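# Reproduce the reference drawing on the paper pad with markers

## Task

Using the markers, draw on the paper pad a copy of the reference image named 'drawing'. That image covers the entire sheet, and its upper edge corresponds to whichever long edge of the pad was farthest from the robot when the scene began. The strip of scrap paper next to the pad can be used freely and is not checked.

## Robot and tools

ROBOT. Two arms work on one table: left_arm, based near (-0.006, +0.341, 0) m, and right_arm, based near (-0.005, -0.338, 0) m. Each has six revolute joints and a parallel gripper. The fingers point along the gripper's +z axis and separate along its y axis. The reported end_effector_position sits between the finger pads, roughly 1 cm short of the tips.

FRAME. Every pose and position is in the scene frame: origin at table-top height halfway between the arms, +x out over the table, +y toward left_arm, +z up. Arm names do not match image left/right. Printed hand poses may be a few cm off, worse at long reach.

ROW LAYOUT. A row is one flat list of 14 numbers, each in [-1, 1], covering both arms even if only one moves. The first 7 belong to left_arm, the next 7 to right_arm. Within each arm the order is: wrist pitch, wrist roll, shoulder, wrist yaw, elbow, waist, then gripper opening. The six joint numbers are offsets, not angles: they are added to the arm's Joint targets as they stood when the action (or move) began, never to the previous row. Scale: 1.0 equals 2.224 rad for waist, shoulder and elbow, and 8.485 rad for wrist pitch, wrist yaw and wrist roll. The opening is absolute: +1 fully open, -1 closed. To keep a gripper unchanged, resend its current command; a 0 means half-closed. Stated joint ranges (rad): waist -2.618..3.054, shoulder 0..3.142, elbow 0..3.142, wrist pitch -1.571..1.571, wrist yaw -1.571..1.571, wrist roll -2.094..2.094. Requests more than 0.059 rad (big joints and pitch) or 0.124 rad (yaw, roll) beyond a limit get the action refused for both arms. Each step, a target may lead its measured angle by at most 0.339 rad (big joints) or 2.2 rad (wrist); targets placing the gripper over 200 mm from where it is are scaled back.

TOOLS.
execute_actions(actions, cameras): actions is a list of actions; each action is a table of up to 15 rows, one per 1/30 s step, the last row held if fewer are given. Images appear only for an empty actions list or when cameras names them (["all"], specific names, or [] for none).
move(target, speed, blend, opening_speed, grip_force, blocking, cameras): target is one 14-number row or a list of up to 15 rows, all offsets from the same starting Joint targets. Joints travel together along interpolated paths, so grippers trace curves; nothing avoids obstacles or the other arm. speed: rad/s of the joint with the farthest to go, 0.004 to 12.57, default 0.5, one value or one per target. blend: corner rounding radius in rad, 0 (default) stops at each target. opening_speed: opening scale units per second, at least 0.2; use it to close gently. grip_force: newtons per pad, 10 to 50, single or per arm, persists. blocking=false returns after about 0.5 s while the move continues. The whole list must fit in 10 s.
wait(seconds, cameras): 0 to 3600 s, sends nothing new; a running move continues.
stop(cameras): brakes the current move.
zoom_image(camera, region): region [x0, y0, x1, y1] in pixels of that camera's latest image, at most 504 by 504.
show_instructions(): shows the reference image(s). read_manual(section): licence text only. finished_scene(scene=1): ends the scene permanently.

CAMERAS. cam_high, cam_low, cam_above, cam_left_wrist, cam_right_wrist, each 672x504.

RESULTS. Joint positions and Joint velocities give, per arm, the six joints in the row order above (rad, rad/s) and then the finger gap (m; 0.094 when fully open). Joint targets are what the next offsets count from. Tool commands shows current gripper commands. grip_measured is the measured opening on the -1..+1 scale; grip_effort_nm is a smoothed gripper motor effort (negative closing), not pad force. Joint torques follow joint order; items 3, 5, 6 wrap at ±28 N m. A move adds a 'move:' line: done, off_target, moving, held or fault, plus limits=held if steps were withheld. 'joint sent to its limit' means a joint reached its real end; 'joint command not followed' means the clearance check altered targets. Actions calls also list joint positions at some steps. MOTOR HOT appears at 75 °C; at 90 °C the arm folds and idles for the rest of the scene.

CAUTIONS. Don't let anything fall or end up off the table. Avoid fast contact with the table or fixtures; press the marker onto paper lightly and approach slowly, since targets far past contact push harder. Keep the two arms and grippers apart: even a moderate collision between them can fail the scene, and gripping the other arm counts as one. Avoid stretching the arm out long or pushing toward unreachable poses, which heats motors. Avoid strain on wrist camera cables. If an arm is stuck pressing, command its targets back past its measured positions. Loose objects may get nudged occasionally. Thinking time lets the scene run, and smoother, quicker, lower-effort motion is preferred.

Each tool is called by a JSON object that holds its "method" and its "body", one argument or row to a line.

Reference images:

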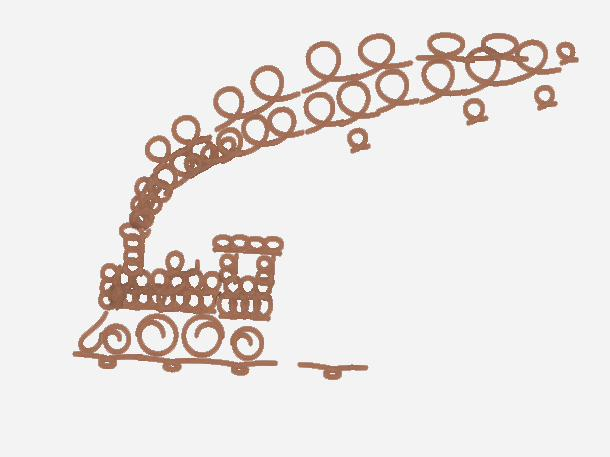

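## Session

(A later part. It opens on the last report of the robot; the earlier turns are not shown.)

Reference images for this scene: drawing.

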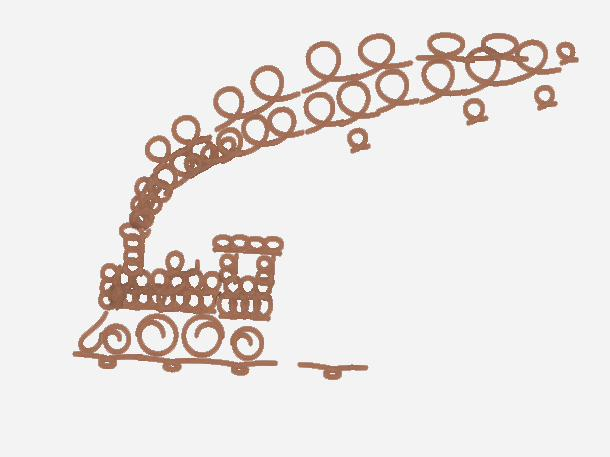

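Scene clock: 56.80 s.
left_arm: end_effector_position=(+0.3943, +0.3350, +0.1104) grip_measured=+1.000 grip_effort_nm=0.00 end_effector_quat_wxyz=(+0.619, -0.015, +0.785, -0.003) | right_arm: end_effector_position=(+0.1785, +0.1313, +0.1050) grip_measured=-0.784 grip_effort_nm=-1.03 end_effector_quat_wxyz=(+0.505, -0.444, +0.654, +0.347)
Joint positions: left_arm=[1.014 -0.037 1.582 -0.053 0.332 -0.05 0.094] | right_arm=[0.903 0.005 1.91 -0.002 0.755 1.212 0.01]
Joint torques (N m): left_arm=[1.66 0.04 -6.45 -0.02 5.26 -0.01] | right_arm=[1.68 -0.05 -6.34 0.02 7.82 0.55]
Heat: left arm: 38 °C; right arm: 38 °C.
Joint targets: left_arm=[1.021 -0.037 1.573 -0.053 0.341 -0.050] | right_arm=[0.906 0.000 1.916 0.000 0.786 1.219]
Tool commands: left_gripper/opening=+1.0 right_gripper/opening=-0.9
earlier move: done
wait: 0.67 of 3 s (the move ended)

{"method": "move", "body": {
  "target": [0,0,0,0,0,0,1,0,0,-0.0258,0,-0.03395,-0.009,-0.9],
  "speed": 0.04,
  "blocking": false
}}

{"method": "wait", "body": {
  "seconds": 0.6
}}

{"method": "wait", "body": {
  "seconds": 0.4
}}

{"method": "wait", "body": {
  "seconds": 3
}}

Scene clock: 57.73 s.
left_arm: end_effector_position=(+0.3943, +0.3350, +0.1104) grip_measured=+1.000 grip_effort_nm=0.00 end_effector_quat_wxyz=(+0.619, -0.015, +0.785, -0.003) | right_arm: end_effector_position=(+0.1785, +0.1313, +0.1050) grip_measured=-0.784 grip_effort_nm=-1.03 end_effector_quat_wxyz=(+0.505, -0.444, +0.654, +0.347)
Joint positions: left_arm=[1.014 -0.037 1.582 -0.053 0.332 -0.05 0.094] | right_arm=[0.903 0.005 1.91 -0.002 0.755 1.212 0.01]
Joint torques (N m): left_arm=[1.68 0.02 -6.52 -0.04 5.19 0.03] | right_arm=[1.68 -0.05 -7.36 0.02 6.08 0.13]
Heat: left arm: 38 °C; right arm: 38 °C.
Joint targets: left_arm=[1.021 -0.037 1.573 -0.053 0.341 -0.050] | right_arm=[0.906 0.000 1.901 0.000 0.766 1.213]
Tool commands: left_gripper/opening=+1.0 right_gripper/opening=-0.9
move: running; right_arm: the shoulder is farthest, 0.051 rad from its target

Scene clock: 58.33 s.
left_arm: end_effector_position=(+0.3943, +0.3350, +0.1104) grip_measured=+1.000 grip_effort_nm=0.00 end_effector_quat_wxyz=(+0.619, -0.015, +0.785, -0.003) | right_arm: end_effector_position=(+0.1785, +0.1313, +0.1050) grip_measured=-0.784 grip_effort_nm=-1.03 end_effector_quat_wxyz=(+0.505, -0.444, +0.654, +0.347)
Joint positions: left_arm=[1.014 -0.037 1.582 -0.053 0.332 -0.05 0.094] | right_arm=[0.903 0.005 1.91 -0.002 0.755 1.212 0.01]
Joint torques (N m): left_arm=[1.67 0.03 -6.45 -0.07 5.24 0.05] | right_arm=[1.68 -0.05 -8.76 0.02 4.01 -0.4]
Heat: left arm: 38 °C; right arm: 38 °C.
Joint targets: left_arm=[1.021 -0.037 1.573 -0.053 0.341 -0.050] | right_arm=[0.906 0.000 1.883 0.000 0.742 1.207]
Tool commands: left_gripper/opening=+1.0 right_gripper/opening=-0.9
earlier move: running; right_arm: the shoulder is farthest, 0.051 rad from its target
wait: 0.60 s; no rest

Scene clock: 58.73 s.
left_arm: end_effector_position=(+0.3943, +0.3350, +0.1104) grip_measured=+1.000 grip_effort_nm=0.00 end_effector_quat_wxyz=(+0.619, -0.015, +0.785, -0.003) | right_arm: end_effector_position=(+0.1775, +0.1267, +0.0984) grip_measured=-0.784 grip_effort_nm=-1.03 end_effector_quat_wxyz=(+0.500, -0.446, +0.659, +0.342)
Joint positions: left_arm=[1.014 -0.037 1.582 -0.053 0.332 -0.05 0.094] | right_arm=[0.903 0.005 1.909 -0.002 0.737 1.21 0.01]
Joint velocities: left_arm=[within noise] | right_arm=[-0.007 -0.022 -0.037 0.095 -0.051 -0.012 0]
Joint torques (N m): left_arm=[1.66 0.05 -6.46 -0.07 5.29 -0.02] | right_arm=[1.66 -0.06 -9.44 0.02 4.29 -0.53]
Heat: left arm: 38 °C; right arm: 38 °C.
Joint targets: left_arm=[1.021 -0.037 1.573 -0.053 0.341 -0.050] | right_arm=[0.906 0.000 1.871 0.000 0.726 1.203]
Tool commands: left_gripper/opening=+1.0 right_gripper/opening=-0.9
earlier move: running; right_arm: the shoulder is farthest, 0.051 rad from its target
wait: 0.40 s; no rest

Scene clock: 59.40 s.
left_arm: end_effector_position=(+0.3943, +0.3350, +0.1104) grip_measured=+1.000 grip_effort_nm=0.00 end_effector_quat_wxyz=(+0.619, -0.015, +0.785, -0.003) | right_arm: end_effector_position=(+0.1783, +0.1211, +0.0992) grip_measured=-0.784 grip_effort_nm=-1.03 end_effector_quat_wxyz=(+0.500, -0.445, +0.660, +0.341)
Joint positions: left_arm=[1.014 -0.037 1.582 -0.053 0.332 -0.05 0.094] | right_arm=[0.903 0.005 1.892 -0.002 0.718 1.205 0.01]
Joint torques (N m): left_arm=[1.66 0.08 -6.34 -0.05 5.31 -0.2] | right_arm=[1.68 -0.05 -9.11 0.02 4.26 -0.54]
Heat: left arm: 38 °C; right arm: 38 °C.
Joint targets: left_arm=[1.021 -0.037 1.573 -0.053 0.341 -0.050] | right_arm=[0.906 0.000 1.858 0.000 0.710 1.199]
Tool commands: left_gripper/opening=+1.0 right_gripper/opening=-0.9
earlier move: done
wait: 0.67 of 3 s (the move ended)

{"method": "move", "body": {
  "target": [
    [0,0,0,0,0,0,1,0.02569,0,0.0054,0,-0.06295,-0.01844,-0.9],
    [0,0,0,0,0,0,1,0.02569,0,0.03017,0,-0.02801,-0.0009,-0.9]
  ],
  "speed": [0.1, 0.06],
  "cameras": ["cam_low"]
}}

Scene clock: 69.60 s.
left_arm: end_effector_position=(+0.3943, +0.3350, +0.1104) grip_measured=+1.000 grip_effort_nm=0.00 end_effector_quat_wxyz=(+0.619, -0.015, +0.785, -0.003) | right_arm: end_effector_position=(+0.1789, +0.1040, +0.0959) grip_measured=-0.784 grip_effort_nm=-1.03 end_effector_quat_wxyz=(+0.524, -0.429, +0.646, +0.351)
Joint positions: left_arm=[1.014 -0.037 1.582 -0.053 0.332 -0.05 0.094] | right_arm=[1.095 0.005 1.92 -0.002 0.62 1.19 0.01]
Joint torques (N m): left_arm=[1.66 0.02 -6.42 -0.04 5.2 -0.14] | right_arm=[1.93 -0.06 -5.87 0.01 6.8 0.51]
Heat: left arm: 39 °C; right arm: 39 °C.
Joint targets: left_arm=[1.021 -0.037 1.573 -0.053 0.341 -0.050] | right_arm=[1.124 0.000 1.926 0.000 0.648 1.196]
move: done

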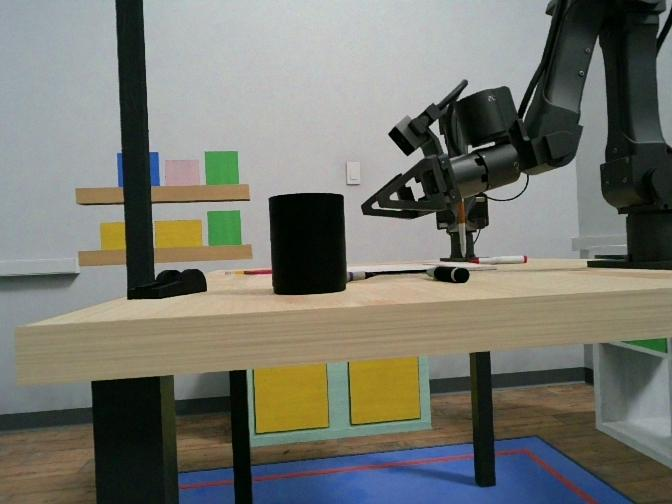

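{"method": "move", "body": {
  "target": [0,0,0,0,0,0,1,-0.00837,0,0,0,0,0,-0.9],
  "speed": 0.15,
  "cameras": ["cam_low"]
}}

{"method": "zoom_image", "body": {
  "camera": "cam_low",
  "region": [380, 150, 540, 290]
}}

Scene clock: 71.00 s.
left_arm: end_effector_position=(+0.3943, +0.3350, +0.1104) grip_measured=+1.000 grip_effort_nm=0.00 end_effector_quat_wxyz=(+0.619, -0.015, +0.785, -0.003) | right_arm: end_effector_position=(+0.1780, +0.1019, +0.0858) grip_measured=-0.784 grip_effort_nm=-1.03 end_effector_quat_wxyz=(+0.511, -0.436, +0.657, +0.342)
Joint positions: left_arm=[1.014 -0.037 1.582 -0.053 0.332 -0.05 0.094] | right_arm=[1.053 0.005 1.92 -0.002 0.62 1.19 0.01]
Joint torques (N m): left_arm=[1.67 0 -6.52 -0.06 5.31 -0.24] | right_arm=[1.64 -0.05 -5.86 0.02 6.82 0.51]
Heat: left arm: 39 °C; right arm: 39 °C.
Joint targets: left_arm=[1.021 -0.037 1.573 -0.053 0.341 -0.050] | right_arm=[1.053 0.000 1.926 0.000 0.648 1.196]
move: done

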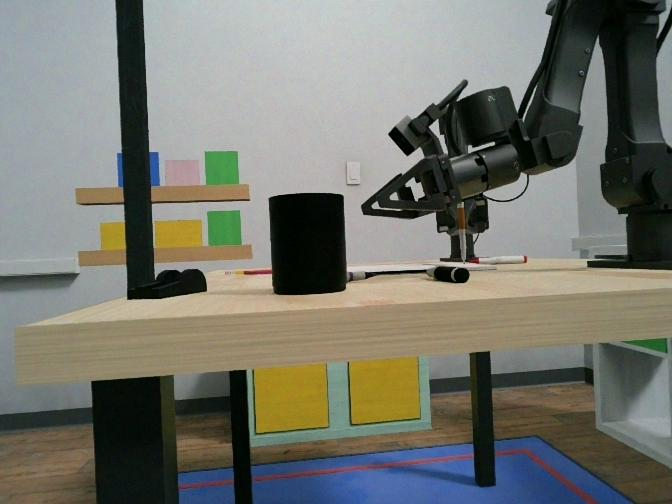

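Scaled by 3.150 from the camera's image (finer frame: 960x720).

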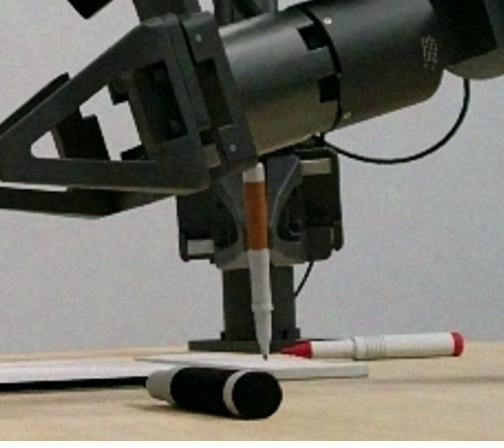

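{"method": "move", "body": {
  "target": [0,0,0,0,0,0,1,-0.00177,0,0,0,0,0,-0.9],
  "speed": 0.1,
  "cameras": ["cam_low"]
}}

{"method": "zoom_image", "body": {
  "camera": "cam_low",
  "region": [400, 180, 520, 290]
}}

Scene clock: 71.77 s.
left_arm: end_effector_position=(+0.3943, +0.3350, +0.1104) grip_measured=+1.000 grip_effort_nm=0.00 end_effector_quat_wxyz=(+0.619, -0.015, +0.785, -0.003) | right_arm: end_effector_position=(+0.1779, +0.1015, +0.0841) grip_measured=-0.784 grip_effort_nm=-1.03 end_effector_quat_wxyz=(+0.509, -0.437, +0.659, +0.341)
Joint positions: left_arm=[1.014 -0.037 1.582 -0.053 0.332 -0.05 0.094] | right_arm=[1.046 0.005 1.92 -0.002 0.62 1.19 0.01]
Joint torques (N m): left_arm=[1.66 0.03 -6.37 -0.05 5.22 -0.05] | right_arm=[1.6 -0.05 -5.85 0.02 6.79 0.51]
Heat: left arm: 39 °C; right arm: 39 °C.
Joint targets: left_arm=[1.021 -0.037 1.573 -0.053 0.341 -0.050] | right_arm=[1.038 0.000 1.926 0.000 0.648 1.196]
move: done

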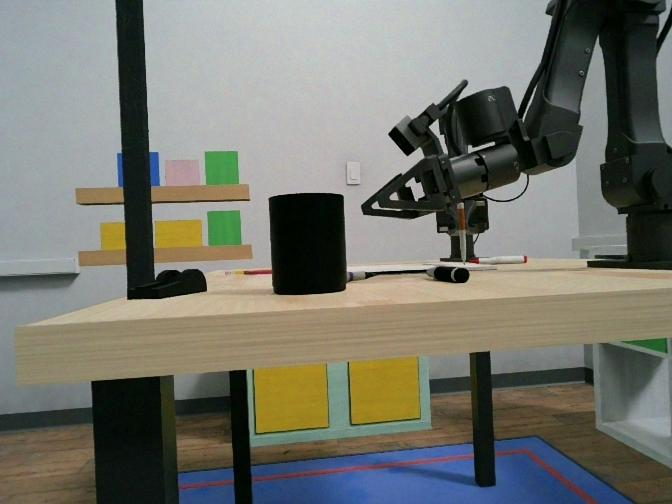

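Scaled by 4.200 from the camera's image (finer frame: 960x720).

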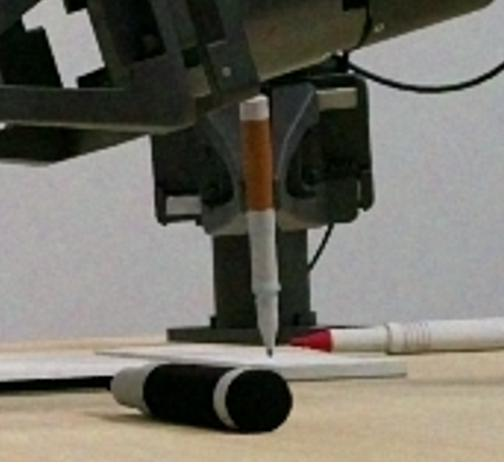

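{"method": "move", "body": {
  "target": [0,0,0,0,0,0,1,-0.0024,0,0,0,0,0,-0.9],
  "speed": 0.1,
  "cameras": ["cam_low"]
}}

{"method": "zoom_image", "body": {
  "camera": "cam_low",
  "region": [420, 200, 510, 290]
}}

Scene clock: 72.83 s.
left_arm: end_effector_position=(+0.3943, +0.3350, +0.1104) grip_measured=+1.000 grip_effort_nm=0.00 end_effector_quat_wxyz=(+0.619, -0.015, +0.785, -0.003) | right_arm: end_effector_position=(+0.1781, +0.1021, +0.0834) grip_measured=-0.784 grip_effort_nm=-1.03 end_effector_quat_wxyz=(+0.507, -0.438, +0.660, +0.340)
Joint positions: left_arm=[1.014 -0.037 1.582 -0.053 0.332 -0.05 0.094] | right_arm=[1.037 0.005 1.92 -0.002 0.625 1.19 0.01]
Joint torques (N m): left_arm=[1.67 0.02 -6.5 -0.02 5.2 -0.12] | right_arm=[1.48 -0.05 -5.89 0.01 6.43 0.51]
Heat: left arm: 39 °C; right arm: 39 °C.
Joint targets: left_arm=[1.021 -0.037 1.573 -0.053 0.341 -0.050] | right_arm=[1.018 0.000 1.926 0.000 0.648 1.196]
move: done

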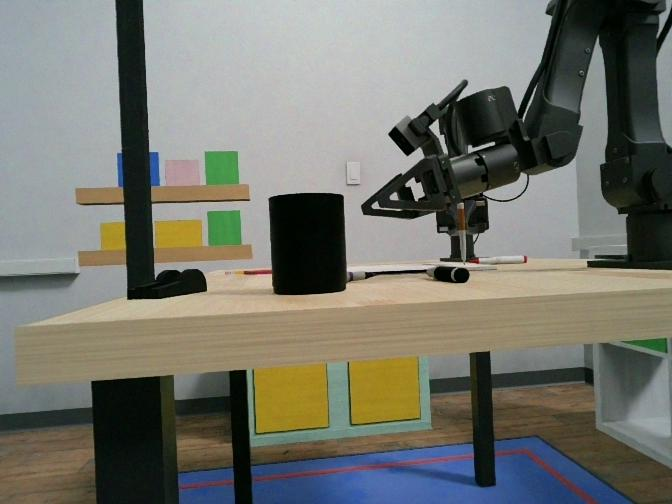

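Scaled by 5.600 from the camera's image (finer frame: 960x720).

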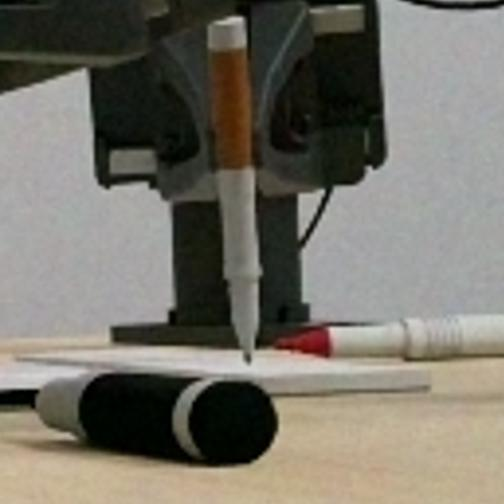

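{"method": "move", "body": {
  "target": [
    [0,0,0,0,0,0,1,0,0,0.05139,0,0.06641,0,-0.9],
    [0,0,0,0,0,0,1,0,0,0.05139,0,0.06641,0.01497,-0.9],
    [0,0,0,0,0,0,1,0,0,0.03251,0,0.04798,0.01497,-0.9],
    [0,0,0,0,0,0,1,0,0,-0.01929,0,-0.01902,0.01497,-0.9],
    [0,0,0,0,0,0,1,0,0,-0.01929,0,-0.01902,0.00868,-0.9],
    [0,0,0,0,0,0,1,0,0,-0.01929,0,-0.01902,-0.00585,-0.9]
  ],
  "speed": [0.07, 0.035, 0.15, 0.07, 0.1, 0.035],
  "blend": [0.003,0.003,0.003,0.003,0.003,0]
}}

{"method": "move", "body": {
  "target": [0,0,0,0,0,0,1,0.0125,0,0,0,0,0,-0.9],
  "speed": 0.2
}}

Scene clock: 80.50 s.
left_arm: end_effector_position=(+0.3943, +0.3350, +0.1104) grip_measured=+1.000 grip_effort_nm=0.00 end_effector_quat_wxyz=(+0.619, -0.015, +0.785, -0.003) | right_arm: end_effector_position=(+0.1770, +0.0999, +0.0834) grip_measured=-0.784 grip_effort_nm=-1.03 end_effector_quat_wxyz=(+0.506, -0.438, +0.661, +0.339)
Joint positions: left_arm=[1.014 -0.037 1.582 -0.053 0.332 -0.05 0.094] | right_arm=[1.033 0.005 1.91 -0.002 0.616 1.191 0.01]
Joint torques (N m): left_arm=[1.72 0.03 -6.37 -0.04 5.31 -0.09] | right_arm=[1.52 -0.05 -8.34 0.02 3.43 -0.62]
Heat: left arm: 39 °C; right arm: 39 °C.
Joint targets: left_arm=[1.021 -0.037 1.573 -0.053 0.341 -0.050] | right_arm=[1.018 0.000 1.883 0.000 0.605 1.184]
move: done

Scene clock: 81.67 s.
left_arm: end_effector_position=(+0.3943, +0.3350, +0.1104) grip_measured=+1.000 grip_effort_nm=0.00 end_effector_quat_wxyz=(+0.619, -0.015, +0.785, -0.003) | right_arm: end_effector_position=(+0.1784, +0.1031, +0.0983) grip_measured=-0.784 grip_effort_nm=-1.03 end_effector_quat_wxyz=(+0.526, -0.428, +0.645, +0.352)
Joint positions: left_arm=[1.014 -0.037 1.582 -0.053 0.332 -0.05 0.094] | right_arm=[1.094 0.005 1.91 -0.002 0.616 1.191 0.01]
Joint torques (N m): left_arm=[1.64 0.05 -6.54 -0.04 5.45 0.05] | right_arm=[1.89 -0.05 -8.35 0.02 3.43 -0.62]
Heat: left arm: 39 °C; right arm: 39 °C.
Joint targets: left_arm=[1.021 -0.037 1.573 -0.053 0.341 -0.050] | right_arm=[1.124 0.000 1.883 0.000 0.605 1.184]
move: done

{"method": "move", "body": {
  "target": [
    [0,0,0,0,0,0,1,0.012,0,0,0,0,-0.01,-0.9],
    [0,0,0,0,0,0,1,0.012,0,0,0,0,-0.25,-0.9]
  ],
  "speed": [0.4, 0.8],
  "blend": [0.02, 0],
  "cameras": ["cam_above"]
}}

{"method": "zoom_image", "body": {
  "camera": "cam_above",
  "region": [170, 400, 370, 500]
}}

Scene clock: 83.40 s.
left_arm: end_effector_position=(+0.3943, +0.3350, +0.1104) grip_measured=+1.000 grip_effort_nm=0.00 end_effector_quat_wxyz=(+0.619, -0.015, +0.785, -0.003) | right_arm: end_effector_position=(+0.3903, -0.0627, +0.1236) grip_measured=-0.784 grip_effort_nm=-1.03 end_effector_quat_wxyz=(+0.641, -0.219, +0.708, +0.201)
Joint positions: left_arm=[1.014 -0.037 1.582 -0.053 0.332 -0.05 0.094] | right_arm=[1.196 0.004 1.91 0.004 0.616 0.625 0.01]
Joint torques (N m): left_arm=[1.66 0.04 -6.56 -0.04 5.31 -0.16] | right_arm=[1.93 -0.04 -8.34 -0.04 3.43 0.27]
Heat: left arm: 39 °C; right arm: 39 °C.
Joint targets: left_arm=[1.021 -0.037 1.573 -0.053 0.341 -0.050] | right_arm=[1.226 0.000 1.883 0.000 0.605 0.627]
move: done

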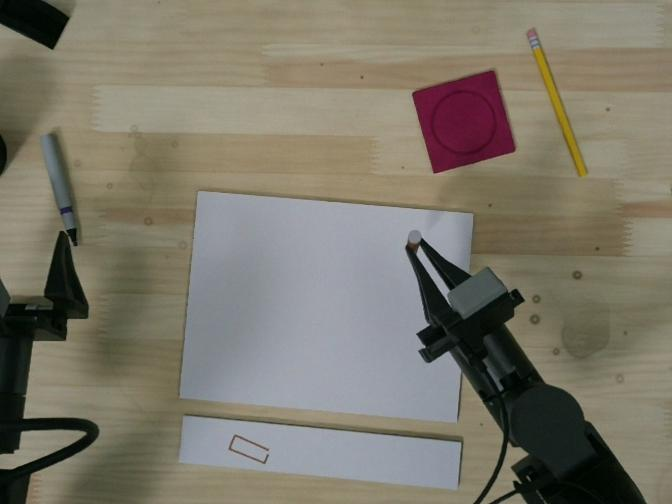

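Scaled by 2.520 from the camera's image (finer frame: 960x720).

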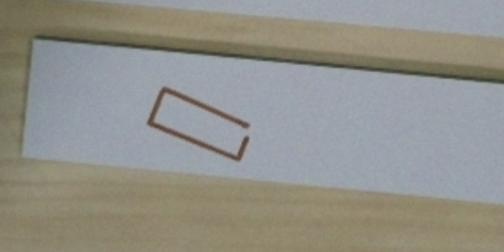

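{"method": "move", "body": {
  "target": [
    [0,0,0,0,0,0,1,0,0,0,0,0,0.27113,-0.9],
    [0,0,0,0,0,0,1,0,0,0,0,0,0.25045,-0.9],
    [0,0,0,0,0,0,1,-0.02451,0,0,0,0,0.25045,-0.9]
  ],
  "speed": [0.8, 0.1, 0.2]
}}

{"method": "move", "body": {
  "target": [
    [0,0,0,0,0,0,1,0.02451,0,0,0,0,0,-0.9],
    [0,0,0,0,0,0,1,0.02451,0,0,0,0,-0.25,-0.9]
  ],
  "speed": [0.3, 0.8],
  "cameras": ["cam_above"]
}}

{"method": "zoom_image", "body": {
  "camera": "cam_above",
  "region": [210, 420, 290, 480]
}}

Scene clock: 88.13 s.
left_arm: end_effector_position=(+0.3943, +0.3350, +0.1104) grip_measured=+1.000 grip_effort_nm=0.00 end_effector_quat_wxyz=(+0.619, -0.015, +0.785, -0.003) | right_arm: end_effector_position=(+0.1780, +0.0994, +0.0835) grip_measured=-0.784 grip_effort_nm=-1.03 end_effector_quat_wxyz=(+0.506, -0.438, +0.661, +0.338)
Joint positions: left_arm=[1.014 -0.037 1.582 -0.053 0.332 -0.05 0.094] | right_arm=[1.032 0.004 1.91 -0.002 0.616 1.188 0.01]
Joint torques (N m): left_arm=[1.66 0.04 -6.54 -0.05 5.3 -0.05] | right_arm=[1.52 -0.05 -8.18 0.02 3.48 -0.35]
Heat: left arm: 39 °C; right arm: 39 °C.
Joint targets: left_arm=[1.021 -0.037 1.573 -0.053 0.341 -0.050] | right_arm=[1.018 0.000 1.883 0.000 0.605 1.184]
move: done

Scene clock: 90.70 s.
left_arm: end_effector_position=(+0.3943, +0.3350, +0.1104) grip_measured=+1.000 grip_effort_nm=0.00 end_effector_quat_wxyz=(+0.619, -0.015, +0.785, -0.003) | right_arm: end_effector_position=(+0.3899, -0.0622, +0.1238) grip_measured=-0.784 grip_effort_nm=-1.03 end_effector_quat_wxyz=(+0.641, -0.220, +0.707, +0.202)
Joint positions: left_arm=[1.014 -0.037 1.582 -0.053 0.332 -0.05 0.094] | right_arm=[1.196 0.004 1.91 0.003 0.616 0.626 0.01]
Joint torques (N m): left_arm=[1.67 0.02 -6.46 -0.03 5.23 -0.05] | right_arm=[1.93 -0.04 -8.32 -0.03 3.44 0.13]
Heat: left arm: 39 °C; right arm: 40 °C.
Joint targets: left_arm=[1.021 -0.037 1.573 -0.053 0.341 -0.050] | right_arm=[1.226 0.000 1.883 0.000 0.605 0.628]
move: done

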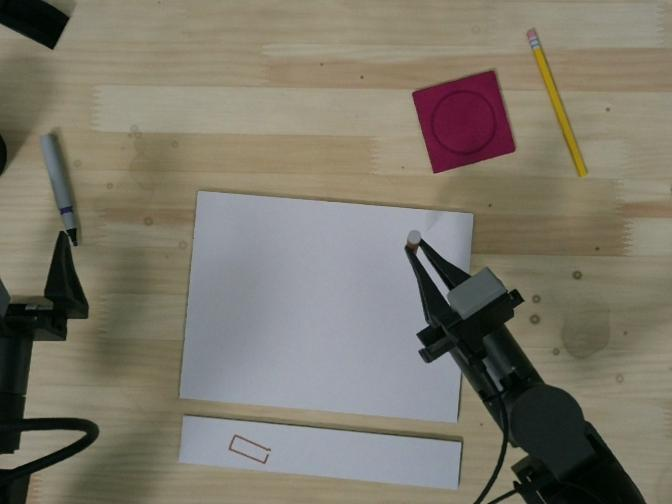

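Scaled by 6.300 from the camera's image (finer frame: 960x720).

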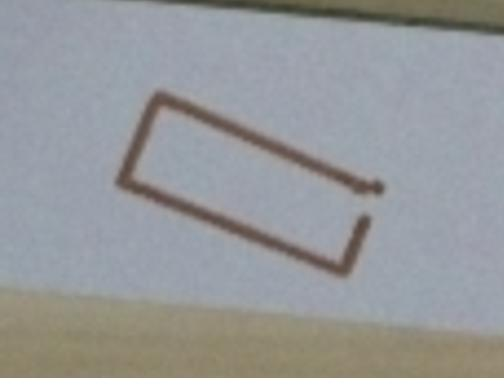

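{"method": "move", "body": {
  "target": [
    [0,0,0,0,0,0,1,0,0,0,0,0,0.282,-0.9],
    [0,0,0,0,0,0,1,0,0,0,0,0,0.266,-0.9],
    [0,0,0,0,0,0,1,-0.02451,0,0,0,0,0.266,-0.9],
    [0,0,0,0,0,0,1,-0.02451,0,0,0,0,0.25,-0.9]
  ],
  "speed": [0.8, 0.1, 0.2, 0.035]
}}

{"method": "move", "body": {
  "target": [
    [0,0,0,0,0,0,1,0.02451,0,0,0,0,0,-0.9],
    [0,0,0,0,0,0,1,0.02451,0,0,0,0,-0.25,-0.9]
  ],
  "speed": [0.3, 0.8],
  "cameras": ["cam_above"]
}}

{"method": "zoom_image", "body": {
  "camera": "cam_above",
  "region": [210, 420, 290, 480]
}}

Scene clock: 96.90 s.
left_arm: end_effector_position=(+0.3943, +0.3350, +0.1104) grip_measured=+1.000 grip_effort_nm=0.00 end_effector_quat_wxyz=(+0.619, -0.015, +0.785, -0.003) | right_arm: end_effector_position=(+0.1767, +0.1000, +0.0835) grip_measured=-0.784 grip_effort_nm=-1.03 end_effector_quat_wxyz=(+0.506, -0.439, +0.661, +0.339)
Joint positions: left_arm=[1.014 -0.037 1.582 -0.053 0.332 -0.05 0.094] | right_arm=[1.032 0.003 1.91 -0.002 0.616 1.191 0.01]
Joint velocities: left_arm=[within noise] | right_arm=[-0.007 0.051 -0.012 -0.154 -0.017 -0.022 0]
Joint torques (N m): left_arm=[1.66 0.06 -6.42 -0.03 5.22 0.01] | right_arm=[1.53 -0.05 -8.31 0.02 3.43 -0.61]
Heat: left arm: 40 °C; right arm: 40 °C.
Joint targets: left_arm=[1.021 -0.037 1.573 -0.053 0.341 -0.050] | right_arm=[1.018 0.000 1.883 0.000 0.605 1.184]
move: done

Scene clock: 99.47 s.
left_arm: end_effector_position=(+0.3943, +0.3350, +0.1104) grip_measured=+1.000 grip_effort_nm=0.00 end_effector_quat_wxyz=(+0.619, -0.015, +0.785, -0.003) | right_arm: end_effector_position=(+0.3901, -0.0625, +0.1238) grip_measured=-0.784 grip_effort_nm=-1.03 end_effector_quat_wxyz=(+0.641, -0.220, +0.708, +0.201)
Joint positions: left_arm=[1.014 -0.037 1.582 -0.053 0.332 -0.05 0.094] | right_arm=[1.196 0.003 1.91 0.004 0.616 0.625 0.01]
Joint torques (N m): left_arm=[1.68 0.03 -6.41 -0.02 5.24 0.13] | right_arm=[1.94 -0.04 -8.31 -0.03 3.43 0.21]
Heat: left arm: 40 °C; right arm: 40 °C.
Joint targets: left_arm=[1.021 -0.037 1.573 -0.053 0.341 -0.050] | right_arm=[1.226 0.000 1.883 0.000 0.605 0.628]
move: done

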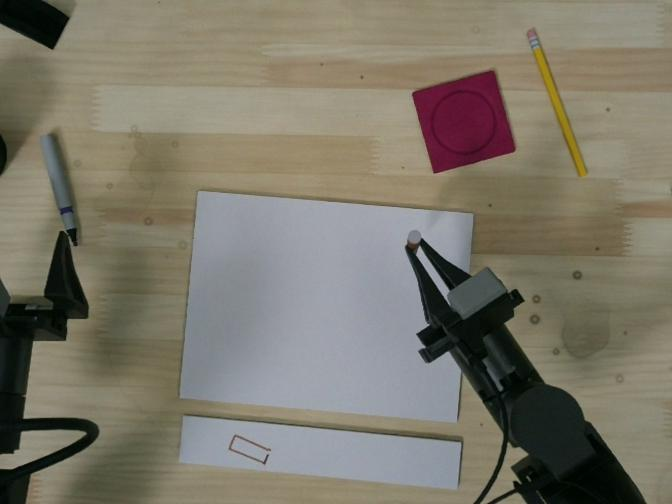

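Scaled by 6.300 from the camera's image (finer frame: 960x720).

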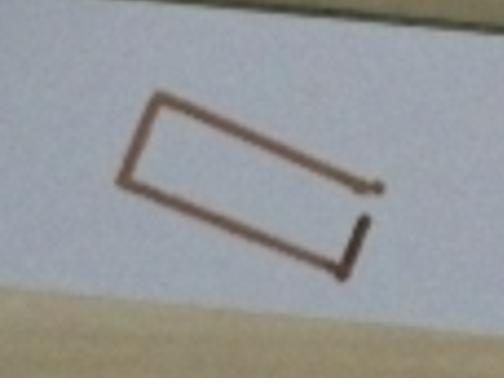

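{"method": "move", "body": {
  "target": [
    [0,0,0,0,0,0,1,-0.01968,0,0.08737,0,0.133,0.25585,-0.9],
    [0,0,0,0,0,0,1,-0.03382,0,0.08737,0,0.133,0.25585,-0.9],
    [0,0,0,0,0,0,1,-0.03382,0,0.08737,0,0.133,0.26443,-0.9],
    [0,0,0,0,0,0,1,-0.01968,0,0.08737,0,0.133,0.26443,-0.9],
    [0,0,0,0,0,0,1,-0.01968,0,0.08737,0,0.133,0.27518,-0.9],
    [0,0,0,0,0,0,1,-0.01968,0,0.08737,0,0.133,0.24955,-0.9],
    [0,0,0,0,0,0,1,-0.03382,0,0.08737,0,0.133,0.24955,-0.9],
    [0,0,0,0,0,0,1,-0.03382,0,0.08737,0,0.133,0.24096,-0.9],
    [0,0,0,0,0,0,1,-0.01968,0,0.08737,0,0.133,0.24096,-0.9]
  ],
  "speed": [0.8,0.3,0.03,0.4,0.1,0.1,0.3,0.03,0.4]
}}

Scene clock: 111.90 s.
left_arm: end_effector_position=(+0.3943, +0.3350, +0.1104) grip_measured=+1.000 grip_effort_nm=0.00 end_effector_quat_wxyz=(+0.619, -0.015, +0.785, -0.003) | right_arm: end_effector_position=(+0.2113, +0.1556, +0.1025) grip_measured=-0.784 grip_effort_nm=-1.03 end_effector_quat_wxyz=(+0.540, -0.417, +0.640, +0.354)
Joint positions: left_arm=[1.014 -0.037 1.582 -0.053 0.332 -0.05 0.094] | right_arm=[1.029 0.003 2.071 -0.003 0.875 1.172 0.01]
Joint torques (N m): left_arm=[1.68 0.05 -6.57 -0.06 5.26 -0.12] | right_arm=[1.91 -0.04 -7.3 0.03 7.16 -0.62]
Heat: left arm: 40 °C; right arm: 40 °C.
Joint targets: left_arm=[1.021 -0.037 1.573 -0.053 0.341 -0.050] | right_arm=[1.059 0.000 2.077 0.000 0.901 1.164]
move: done

{"method": "move", "body": {
  "target": [
    [0,0,0,0,0,0,1,0,0,-0.03417,0,-0.05036,0.01484,-0.9],
    [0,0,0,0,0,0,1,0,0,0.0001,0,-0.00315,0.01484,-0.9],
    [0,0,0,0,0,0,1,-0.01414,0,0.0001,0,-0.00315,0.01484,-0.9],
    [0,0,0,0,0,0,1,-0.01414,0,0.01298,0,0.0141,0.01484,-0.9],
    [0,0,0,0,0,0,1,0,0,0.01298,0,0.0141,0.01484,-0.9],
    [0,0,0,0,0,0,1,0,0,-0.01785,0,-0.01899,0.01484,-0.9],
    [0,0,0,0,0,0,1,-0.01414,0,-0.01785,0,-0.01899,0.01484,-0.9],
    [0,0,0,0,0,0,1,-0.01414,0,-0.03073,0,-0.03624,0.01484,-0.9],
    [0,0,0,0,0,0,1,0.01,0,-0.03073,0,-0.03624,0.01484,-0.9]
  ],
  "speed": [0.12,0.12,0.3,0.06,0.4,0.12,0.3,0.06,0.4]
}}

{"method": "move", "body": {
  "target": [0,0,0,0,0,0,1,0.004,0,0,0,0,-0.25,-0.9],
  "speed": 0.8,
  "cameras": ["cam_above"]
}}

{"method": "zoom_image", "body": {
  "camera": "cam_above",
  "region": [180, 415, 290, 480]
}}

Scene clock: 122.10 s.
left_arm: end_effector_position=(+0.3943, +0.3350, +0.1104) grip_measured=+1.000 grip_effort_nm=0.00 end_effector_quat_wxyz=(+0.619, -0.015, +0.785, -0.003) | right_arm: end_effector_position=(+0.1981, +0.1520, +0.1209) grip_measured=-0.784 grip_effort_nm=-1.03 end_effector_quat_wxyz=(+0.557, -0.411, +0.617, +0.374)
Joint positions: left_arm=[1.014 -0.037 1.582 -0.053 0.332 -0.05 0.094] | right_arm=[1.114 0.003 2.04 -0.003 0.827 1.191 0.01]
Joint torques (N m): left_arm=[1.69 0.05 -6.43 -0.02 5.27 0.01] | right_arm=[1.93 -0.04 -9.84 0.03 4.18 0.51]
Heat: left arm: 40 °C; right arm: 41 °C.
Joint targets: left_arm=[1.021 -0.037 1.573 -0.053 0.341 -0.050] | right_arm=[1.144 0.000 2.009 0.000 0.821 1.197]
move: done

Scene clock: 123.30 s.
left_arm: end_effector_position=(+0.3943, +0.3350, +0.1104) grip_measured=+1.000 grip_effort_nm=0.00 end_effector_quat_wxyz=(+0.619, -0.015, +0.785, -0.003) | right_arm: end_effector_position=(+0.4283, -0.0306, +0.1294) grip_measured=-0.784 grip_effort_nm=-1.03 end_effector_quat_wxyz=(+0.652, -0.219, +0.696, +0.207)
Joint positions: left_arm=[1.014 -0.037 1.582 -0.053 0.332 -0.05 0.094] | right_arm=[1.148 0.003 2.04 0.005 0.827 0.634 0.01]
Joint torques (N m): left_arm=[1.68 0.03 -6.6 -0.05 5.35 -0.13] | right_arm=[1.93 -0.04 -9.84 -0.04 4.18 0.69]
Heat: left arm: 40 °C; right arm: 41 °C.
Joint targets: left_arm=[1.021 -0.037 1.573 -0.053 0.341 -0.050] | right_arm=[1.177 0.000 2.009 0.000 0.821 0.642]
move: done

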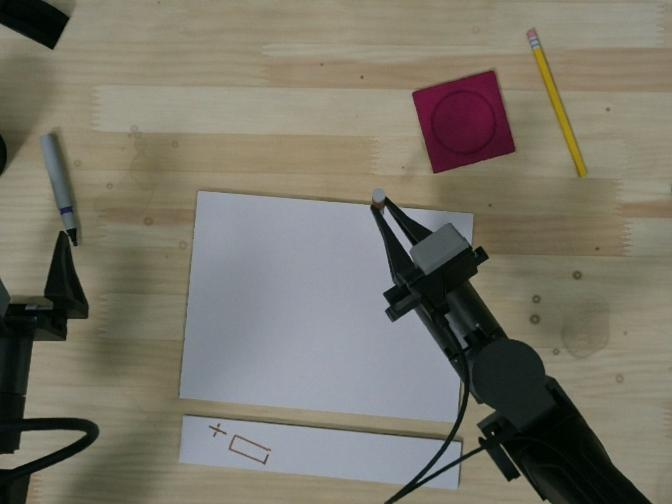

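Scaled by 4.582 from the camera's image (finer frame: 960x720).

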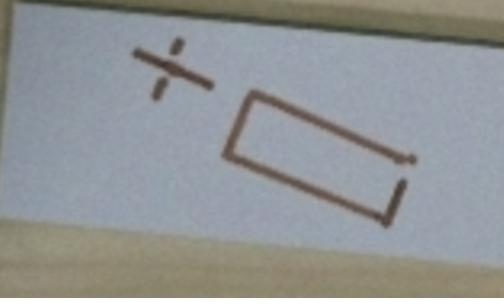

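{"method": "move", "body": {
  "target": [
    [0,0,0,0,0,0,1,0.0012,0,-0.07,0,-0.15,0.245,-0.9],
    [0,0,0,0,0,0,1,0.0012,0,-0.0549,0,-0.122,0.25,-0.9],
    [0,0,0,0,0,0,1,-0.0087,0,-0.0549,0,-0.122,0.25,-0.9]
  ],
  "speed": [0.8,0.12,0.3],
  "cameras": ["cam_low", "cam_right_wrist"]
}}

{"method": "zoom_image", "body": {
  "camera": "cam_low",
  "region": [420, 190, 510, 280]
}}

{"method": "zoom_image", "body": {
  "camera": "cam_right_wrist",
  "region": [236, 200, 436, 504]
}}

Scene clock: 128.47 s.
left_arm: end_effector_position=(+0.3943, +0.3350, +0.1104) grip_measured=+1.000 grip_effort_nm=0.00 end_effector_quat_wxyz=(+0.619, -0.015, +0.785, -0.003) | right_arm: end_effector_position=(+0.1691, +0.0818, +0.0838) grip_measured=-0.784 grip_effort_nm=-1.03 end_effector_quat_wxyz=(+0.513, -0.436, +0.655, +0.343)
Joint positions: left_arm=[1.014 -0.037 1.582 -0.053 0.332 -0.05 0.094] | right_arm=[1.115 0.003 1.881 -0.001 0.525 1.191 0.01]
Joint torques (N m): left_arm=[1.66 0.04 -6.6 -0.03 5.08 -0.03] | right_arm=[1.56 -0.03 -5.33 0.02 6.17 0.5]
Heat: left arm: 41 °C; right arm: 41 °C.
Joint targets: left_arm=[1.021 -0.037 1.573 -0.053 0.341 -0.050] | right_arm=[1.104 0.000 1.886 0.000 0.549 1.197]
move: done

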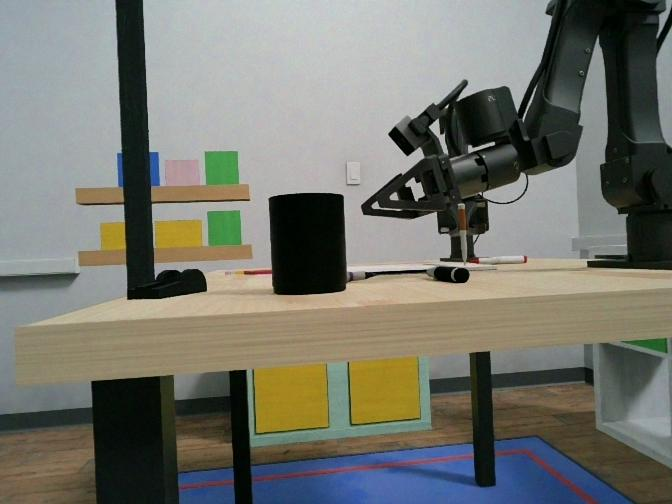

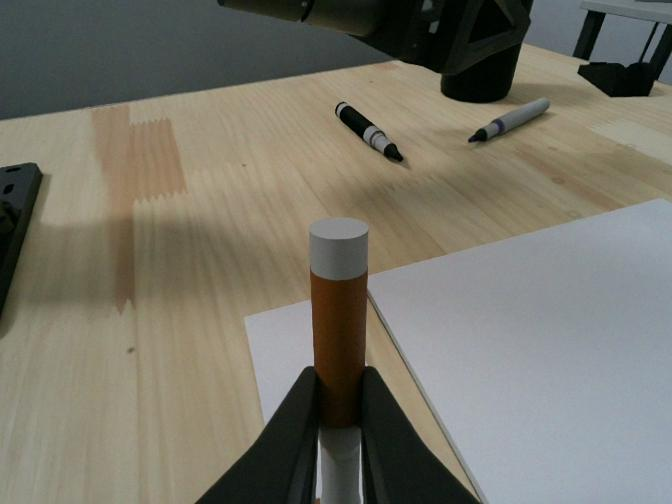

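Scaled by 5.600 from the camera's image (finer frame: 960x720).

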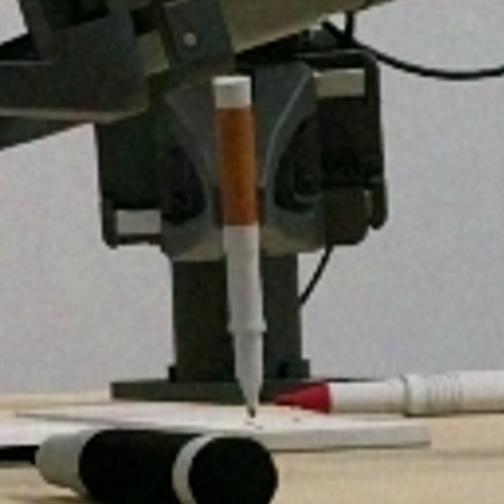

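Scaled by 1.658 from the camera's image (finer frame: 960x720).

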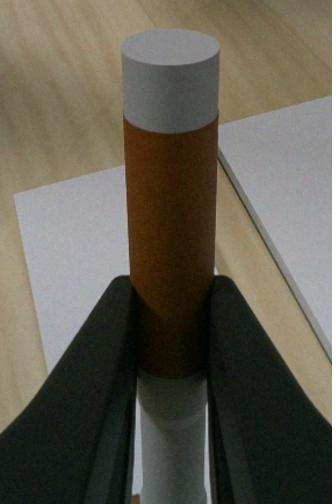

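{"method": "move", "body": {
  "target": [0,0,0,0,0,0,1,0,0,0,0,0,-0.0153,-0.9],
  "speed": 0.03,
  "cameras": ["cam_low", "cam_right_wrist"]
}}

{"method": "zoom_image", "body": {
  "camera": "cam_low",
  "region": [420, 190, 510, 280]
}}

{"method": "zoom_image", "body": {
  "camera": "cam_right_wrist",
  "region": [236, 200, 436, 504]
}}

Scene clock: 130.13 s.
left_arm: end_effector_position=(+0.3943, +0.3350, +0.1104) grip_measured=+1.000 grip_effort_nm=0.00 end_effector_quat_wxyz=(+0.619, -0.015, +0.785, -0.003) | right_arm: end_effector_position=(+0.1779, +0.0780, +0.0837) grip_measured=-0.784 grip_effort_nm=-1.03 end_effector_quat_wxyz=(+0.516, -0.429, +0.660, +0.338)
Joint positions: left_arm=[1.014 -0.037 1.582 -0.053 0.332 -0.05 0.094] | right_arm=[1.115 0.003 1.881 -0.001 0.525 1.17 0.01]
Joint torques (N m): left_arm=[1.68 0.05 -6.48 -0.05 5.19 -0.16] | right_arm=[1.56 -0.03 -5.37 0.01 6.22 -0.61]
Heat: left arm: 41 °C; right arm: 41 °C.
Joint targets: left_arm=[1.021 -0.037 1.573 -0.053 0.341 -0.050] | right_arm=[1.104 0.000 1.886 0.000 0.549 1.163]
move: done

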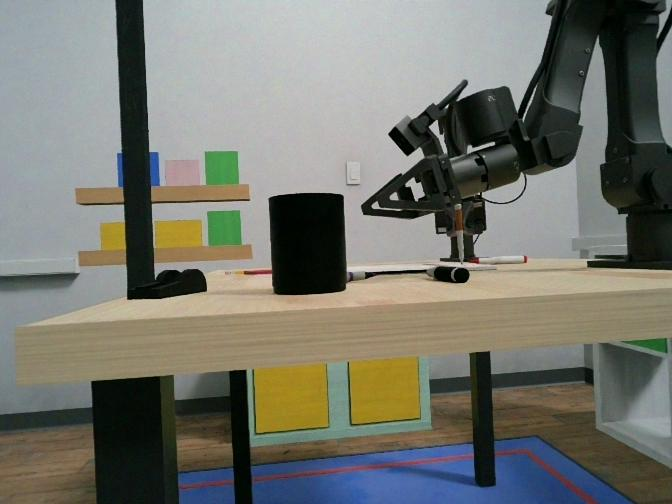

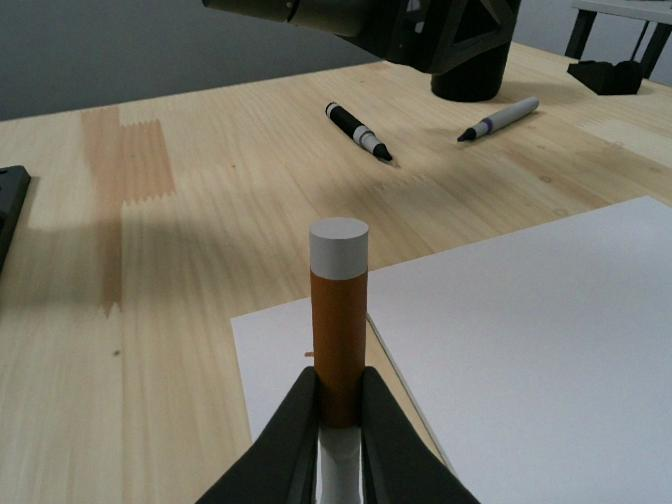

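Scaled by 5.600 from the camera's image (finer frame: 960x720).

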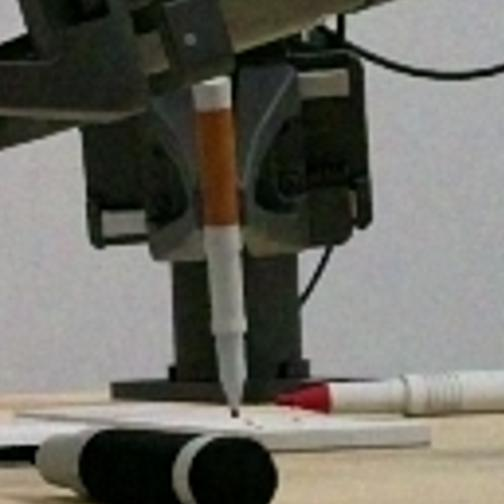

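Scaled by 1.658 from the camera's image (finer frame: 960x720).

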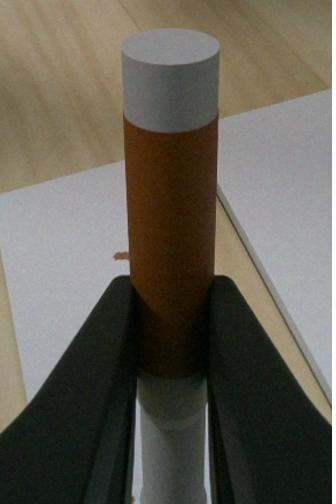

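{"method": "move", "body": {
  "target": [
    [0,0,0,0,0,0,1,0.012,0,0,0,0,0,-0.9],
    [0,0,0,0,0,0,1,0.012,0,0,0,0,-0.24,-0.9]
  ],
  "speed": [0.3,0.8],
  "cameras": ["cam_above"]
}}

{"method": "zoom_image", "body": {
  "camera": "cam_above",
  "region": [210, 410, 310, 490]
}}

Scene clock: 132.53 s.
left_arm: end_effector_position=(+0.3943, +0.3350, +0.1104) grip_measured=+1.000 grip_effort_nm=0.00 end_effector_quat_wxyz=(+0.619, -0.015, +0.785, -0.003) | right_arm: end_effector_position=(+0.3694, -0.0745, +0.0987) grip_measured=-0.784 grip_effort_nm=-1.03 end_effector_quat_wxyz=(+0.611, -0.230, +0.732, +0.193)
Joint positions: left_arm=[1.014 -0.037 1.582 -0.053 0.332 -0.05 0.094] | right_arm=[1.176 0.003 1.881 0.002 0.525 0.629 0.01]
Joint torques (N m): left_arm=[1.63 0.03 -6.53 -0.05 5.24 -0.1] | right_arm=[1.93 -0.03 -5.38 -0.02 6.22 0.1]
Heat: left arm: 41 °C; right arm: 41 °C.
Joint targets: left_arm=[1.021 -0.037 1.573 -0.053 0.341 -0.050] | right_arm=[1.206 0.000 1.886 0.000 0.549 0.630]
move: done

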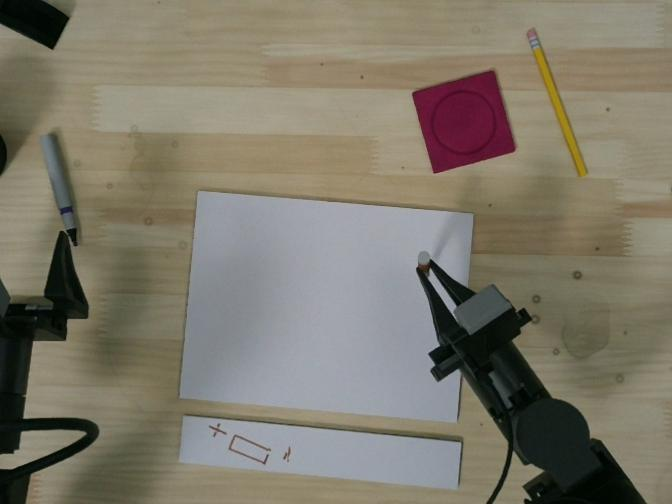

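Scaled by 5.040 from the camera's image (finer frame: 960x720).

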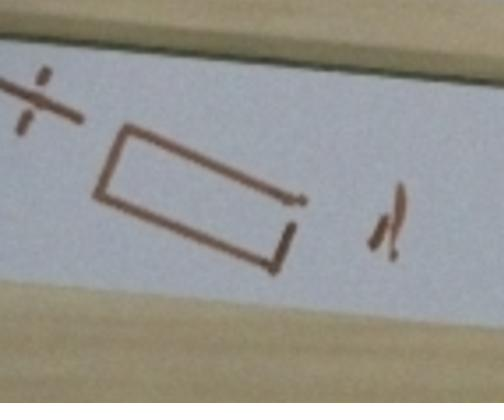

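{"method": "move", "body": {
  "target": [
    [0,0,0,0,0,0,1,0,0,0,0,0,0.245,-0.9],
    [0,0,0,0,0,0,1,-0.0072,0,0,0,0,0.255,-0.9]
  ],
  "speed": [0.6,0.12],
  "cameras": ["cam_low"]
}}

{"method": "zoom_image", "body": {
  "camera": "cam_low",
  "region": [420, 190, 510, 280]
}}

{"method": "move", "body": {
  "target": [0,0,0,0,0,0,1,0,0,0,0,0,-0.0153,-0.9],
  "speed": 0.03,
  "cameras": ["cam_low"]
}}

{"method": "zoom_image", "body": {
  "camera": "cam_low",
  "region": [420, 190, 510, 280]
}}

Scene clock: 138.90 s.
left_arm: end_effector_position=(+0.3943, +0.3350, +0.1104) grip_measured=+1.000 grip_effort_nm=0.00 end_effector_quat_wxyz=(+0.619, -0.015, +0.785, -0.003) | right_arm: end_effector_position=(+0.1701, +0.0832, +0.0910) grip_measured=-0.784 grip_effort_nm=-1.03 end_effector_quat_wxyz=(+0.523, -0.430, +0.648, +0.349)
Joint positions: left_arm=[1.014 -0.037 1.582 -0.053 0.332 -0.05 0.094] | right_arm=[1.145 0.002 1.881 -0.001 0.525 1.191 0.01]
Joint torques (N m): left_arm=[1.69 0.05 -6.48 -0.06 5.27 0.12] | right_arm=[1.66 -0.03 -5.37 0.01 6.22 0.5]
Heat: left arm: 41 °C; right arm: 41 °C.
Joint targets: left_arm=[1.021 -0.037 1.573 -0.053 0.341 -0.050] | right_arm=[1.144 0.000 1.886 0.000 0.549 1.197]
move: done

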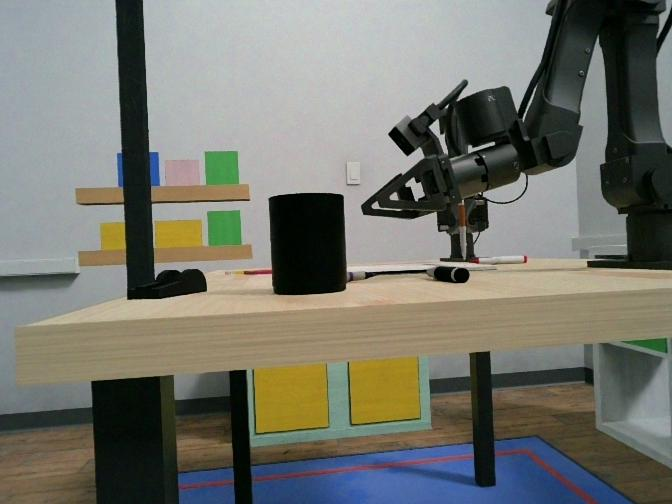

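Scaled by 5.600 from the camera's image (finer frame: 960x720).

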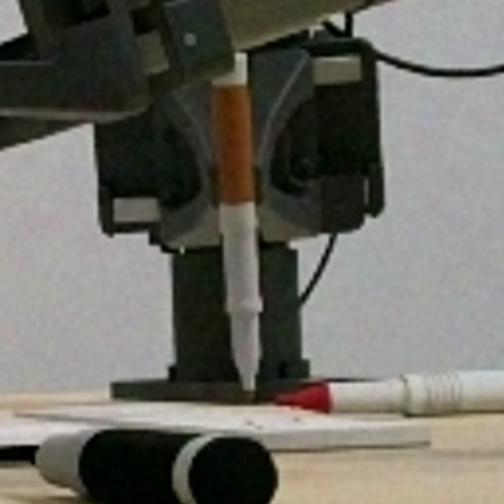

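Scene clock: 140.33 s.
left_arm: end_effector_position=(+0.3943, +0.3350, +0.1104) grip_measured=+1.000 grip_effort_nm=0.00 end_effector_quat_wxyz=(+0.619, -0.015, +0.785, -0.003) | right_arm: end_effector_position=(+0.1792, +0.0792, +0.0908) grip_measured=-0.784 grip_effort_nm=-1.03 end_effector_quat_wxyz=(+0.526, -0.423, +0.652, +0.344)
Joint positions: left_arm=[1.014 -0.037 1.582 -0.053 0.332 -0.05 0.094] | right_arm=[1.144 0.002 1.881 -0.001 0.525 1.169 0.01]
Joint torques (N m): left_arm=[1.68 0.01 -6.49 -0.02 5.26 0.02] | right_arm=[1.66 -0.03 -5.37 0.02 6.22 -0.54]
Heat: left arm: 41 °C; right arm: 41 °C.
Joint targets: left_arm=[1.021 -0.037 1.573 -0.053 0.341 -0.050] | right_arm=[1.144 0.000 1.886 0.000 0.549 1.163]
move: done

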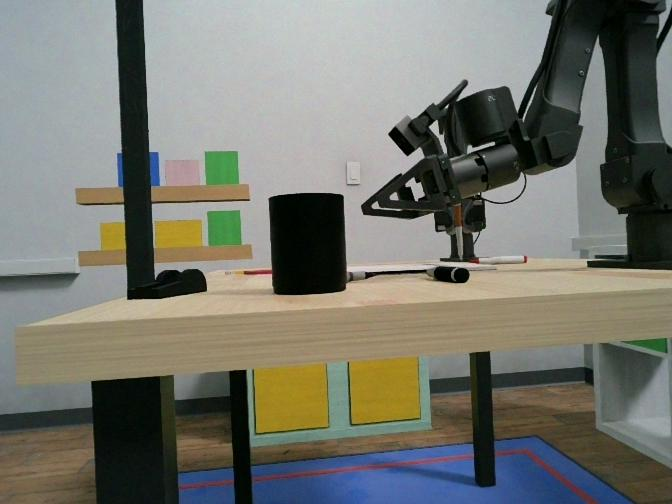

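Scaled by 5.600 from the camera's image (finer frame: 960x720).

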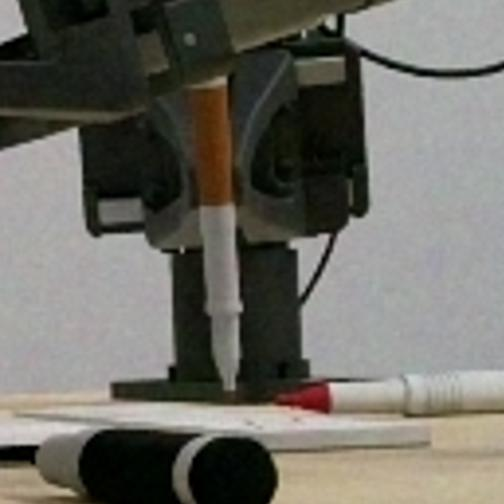

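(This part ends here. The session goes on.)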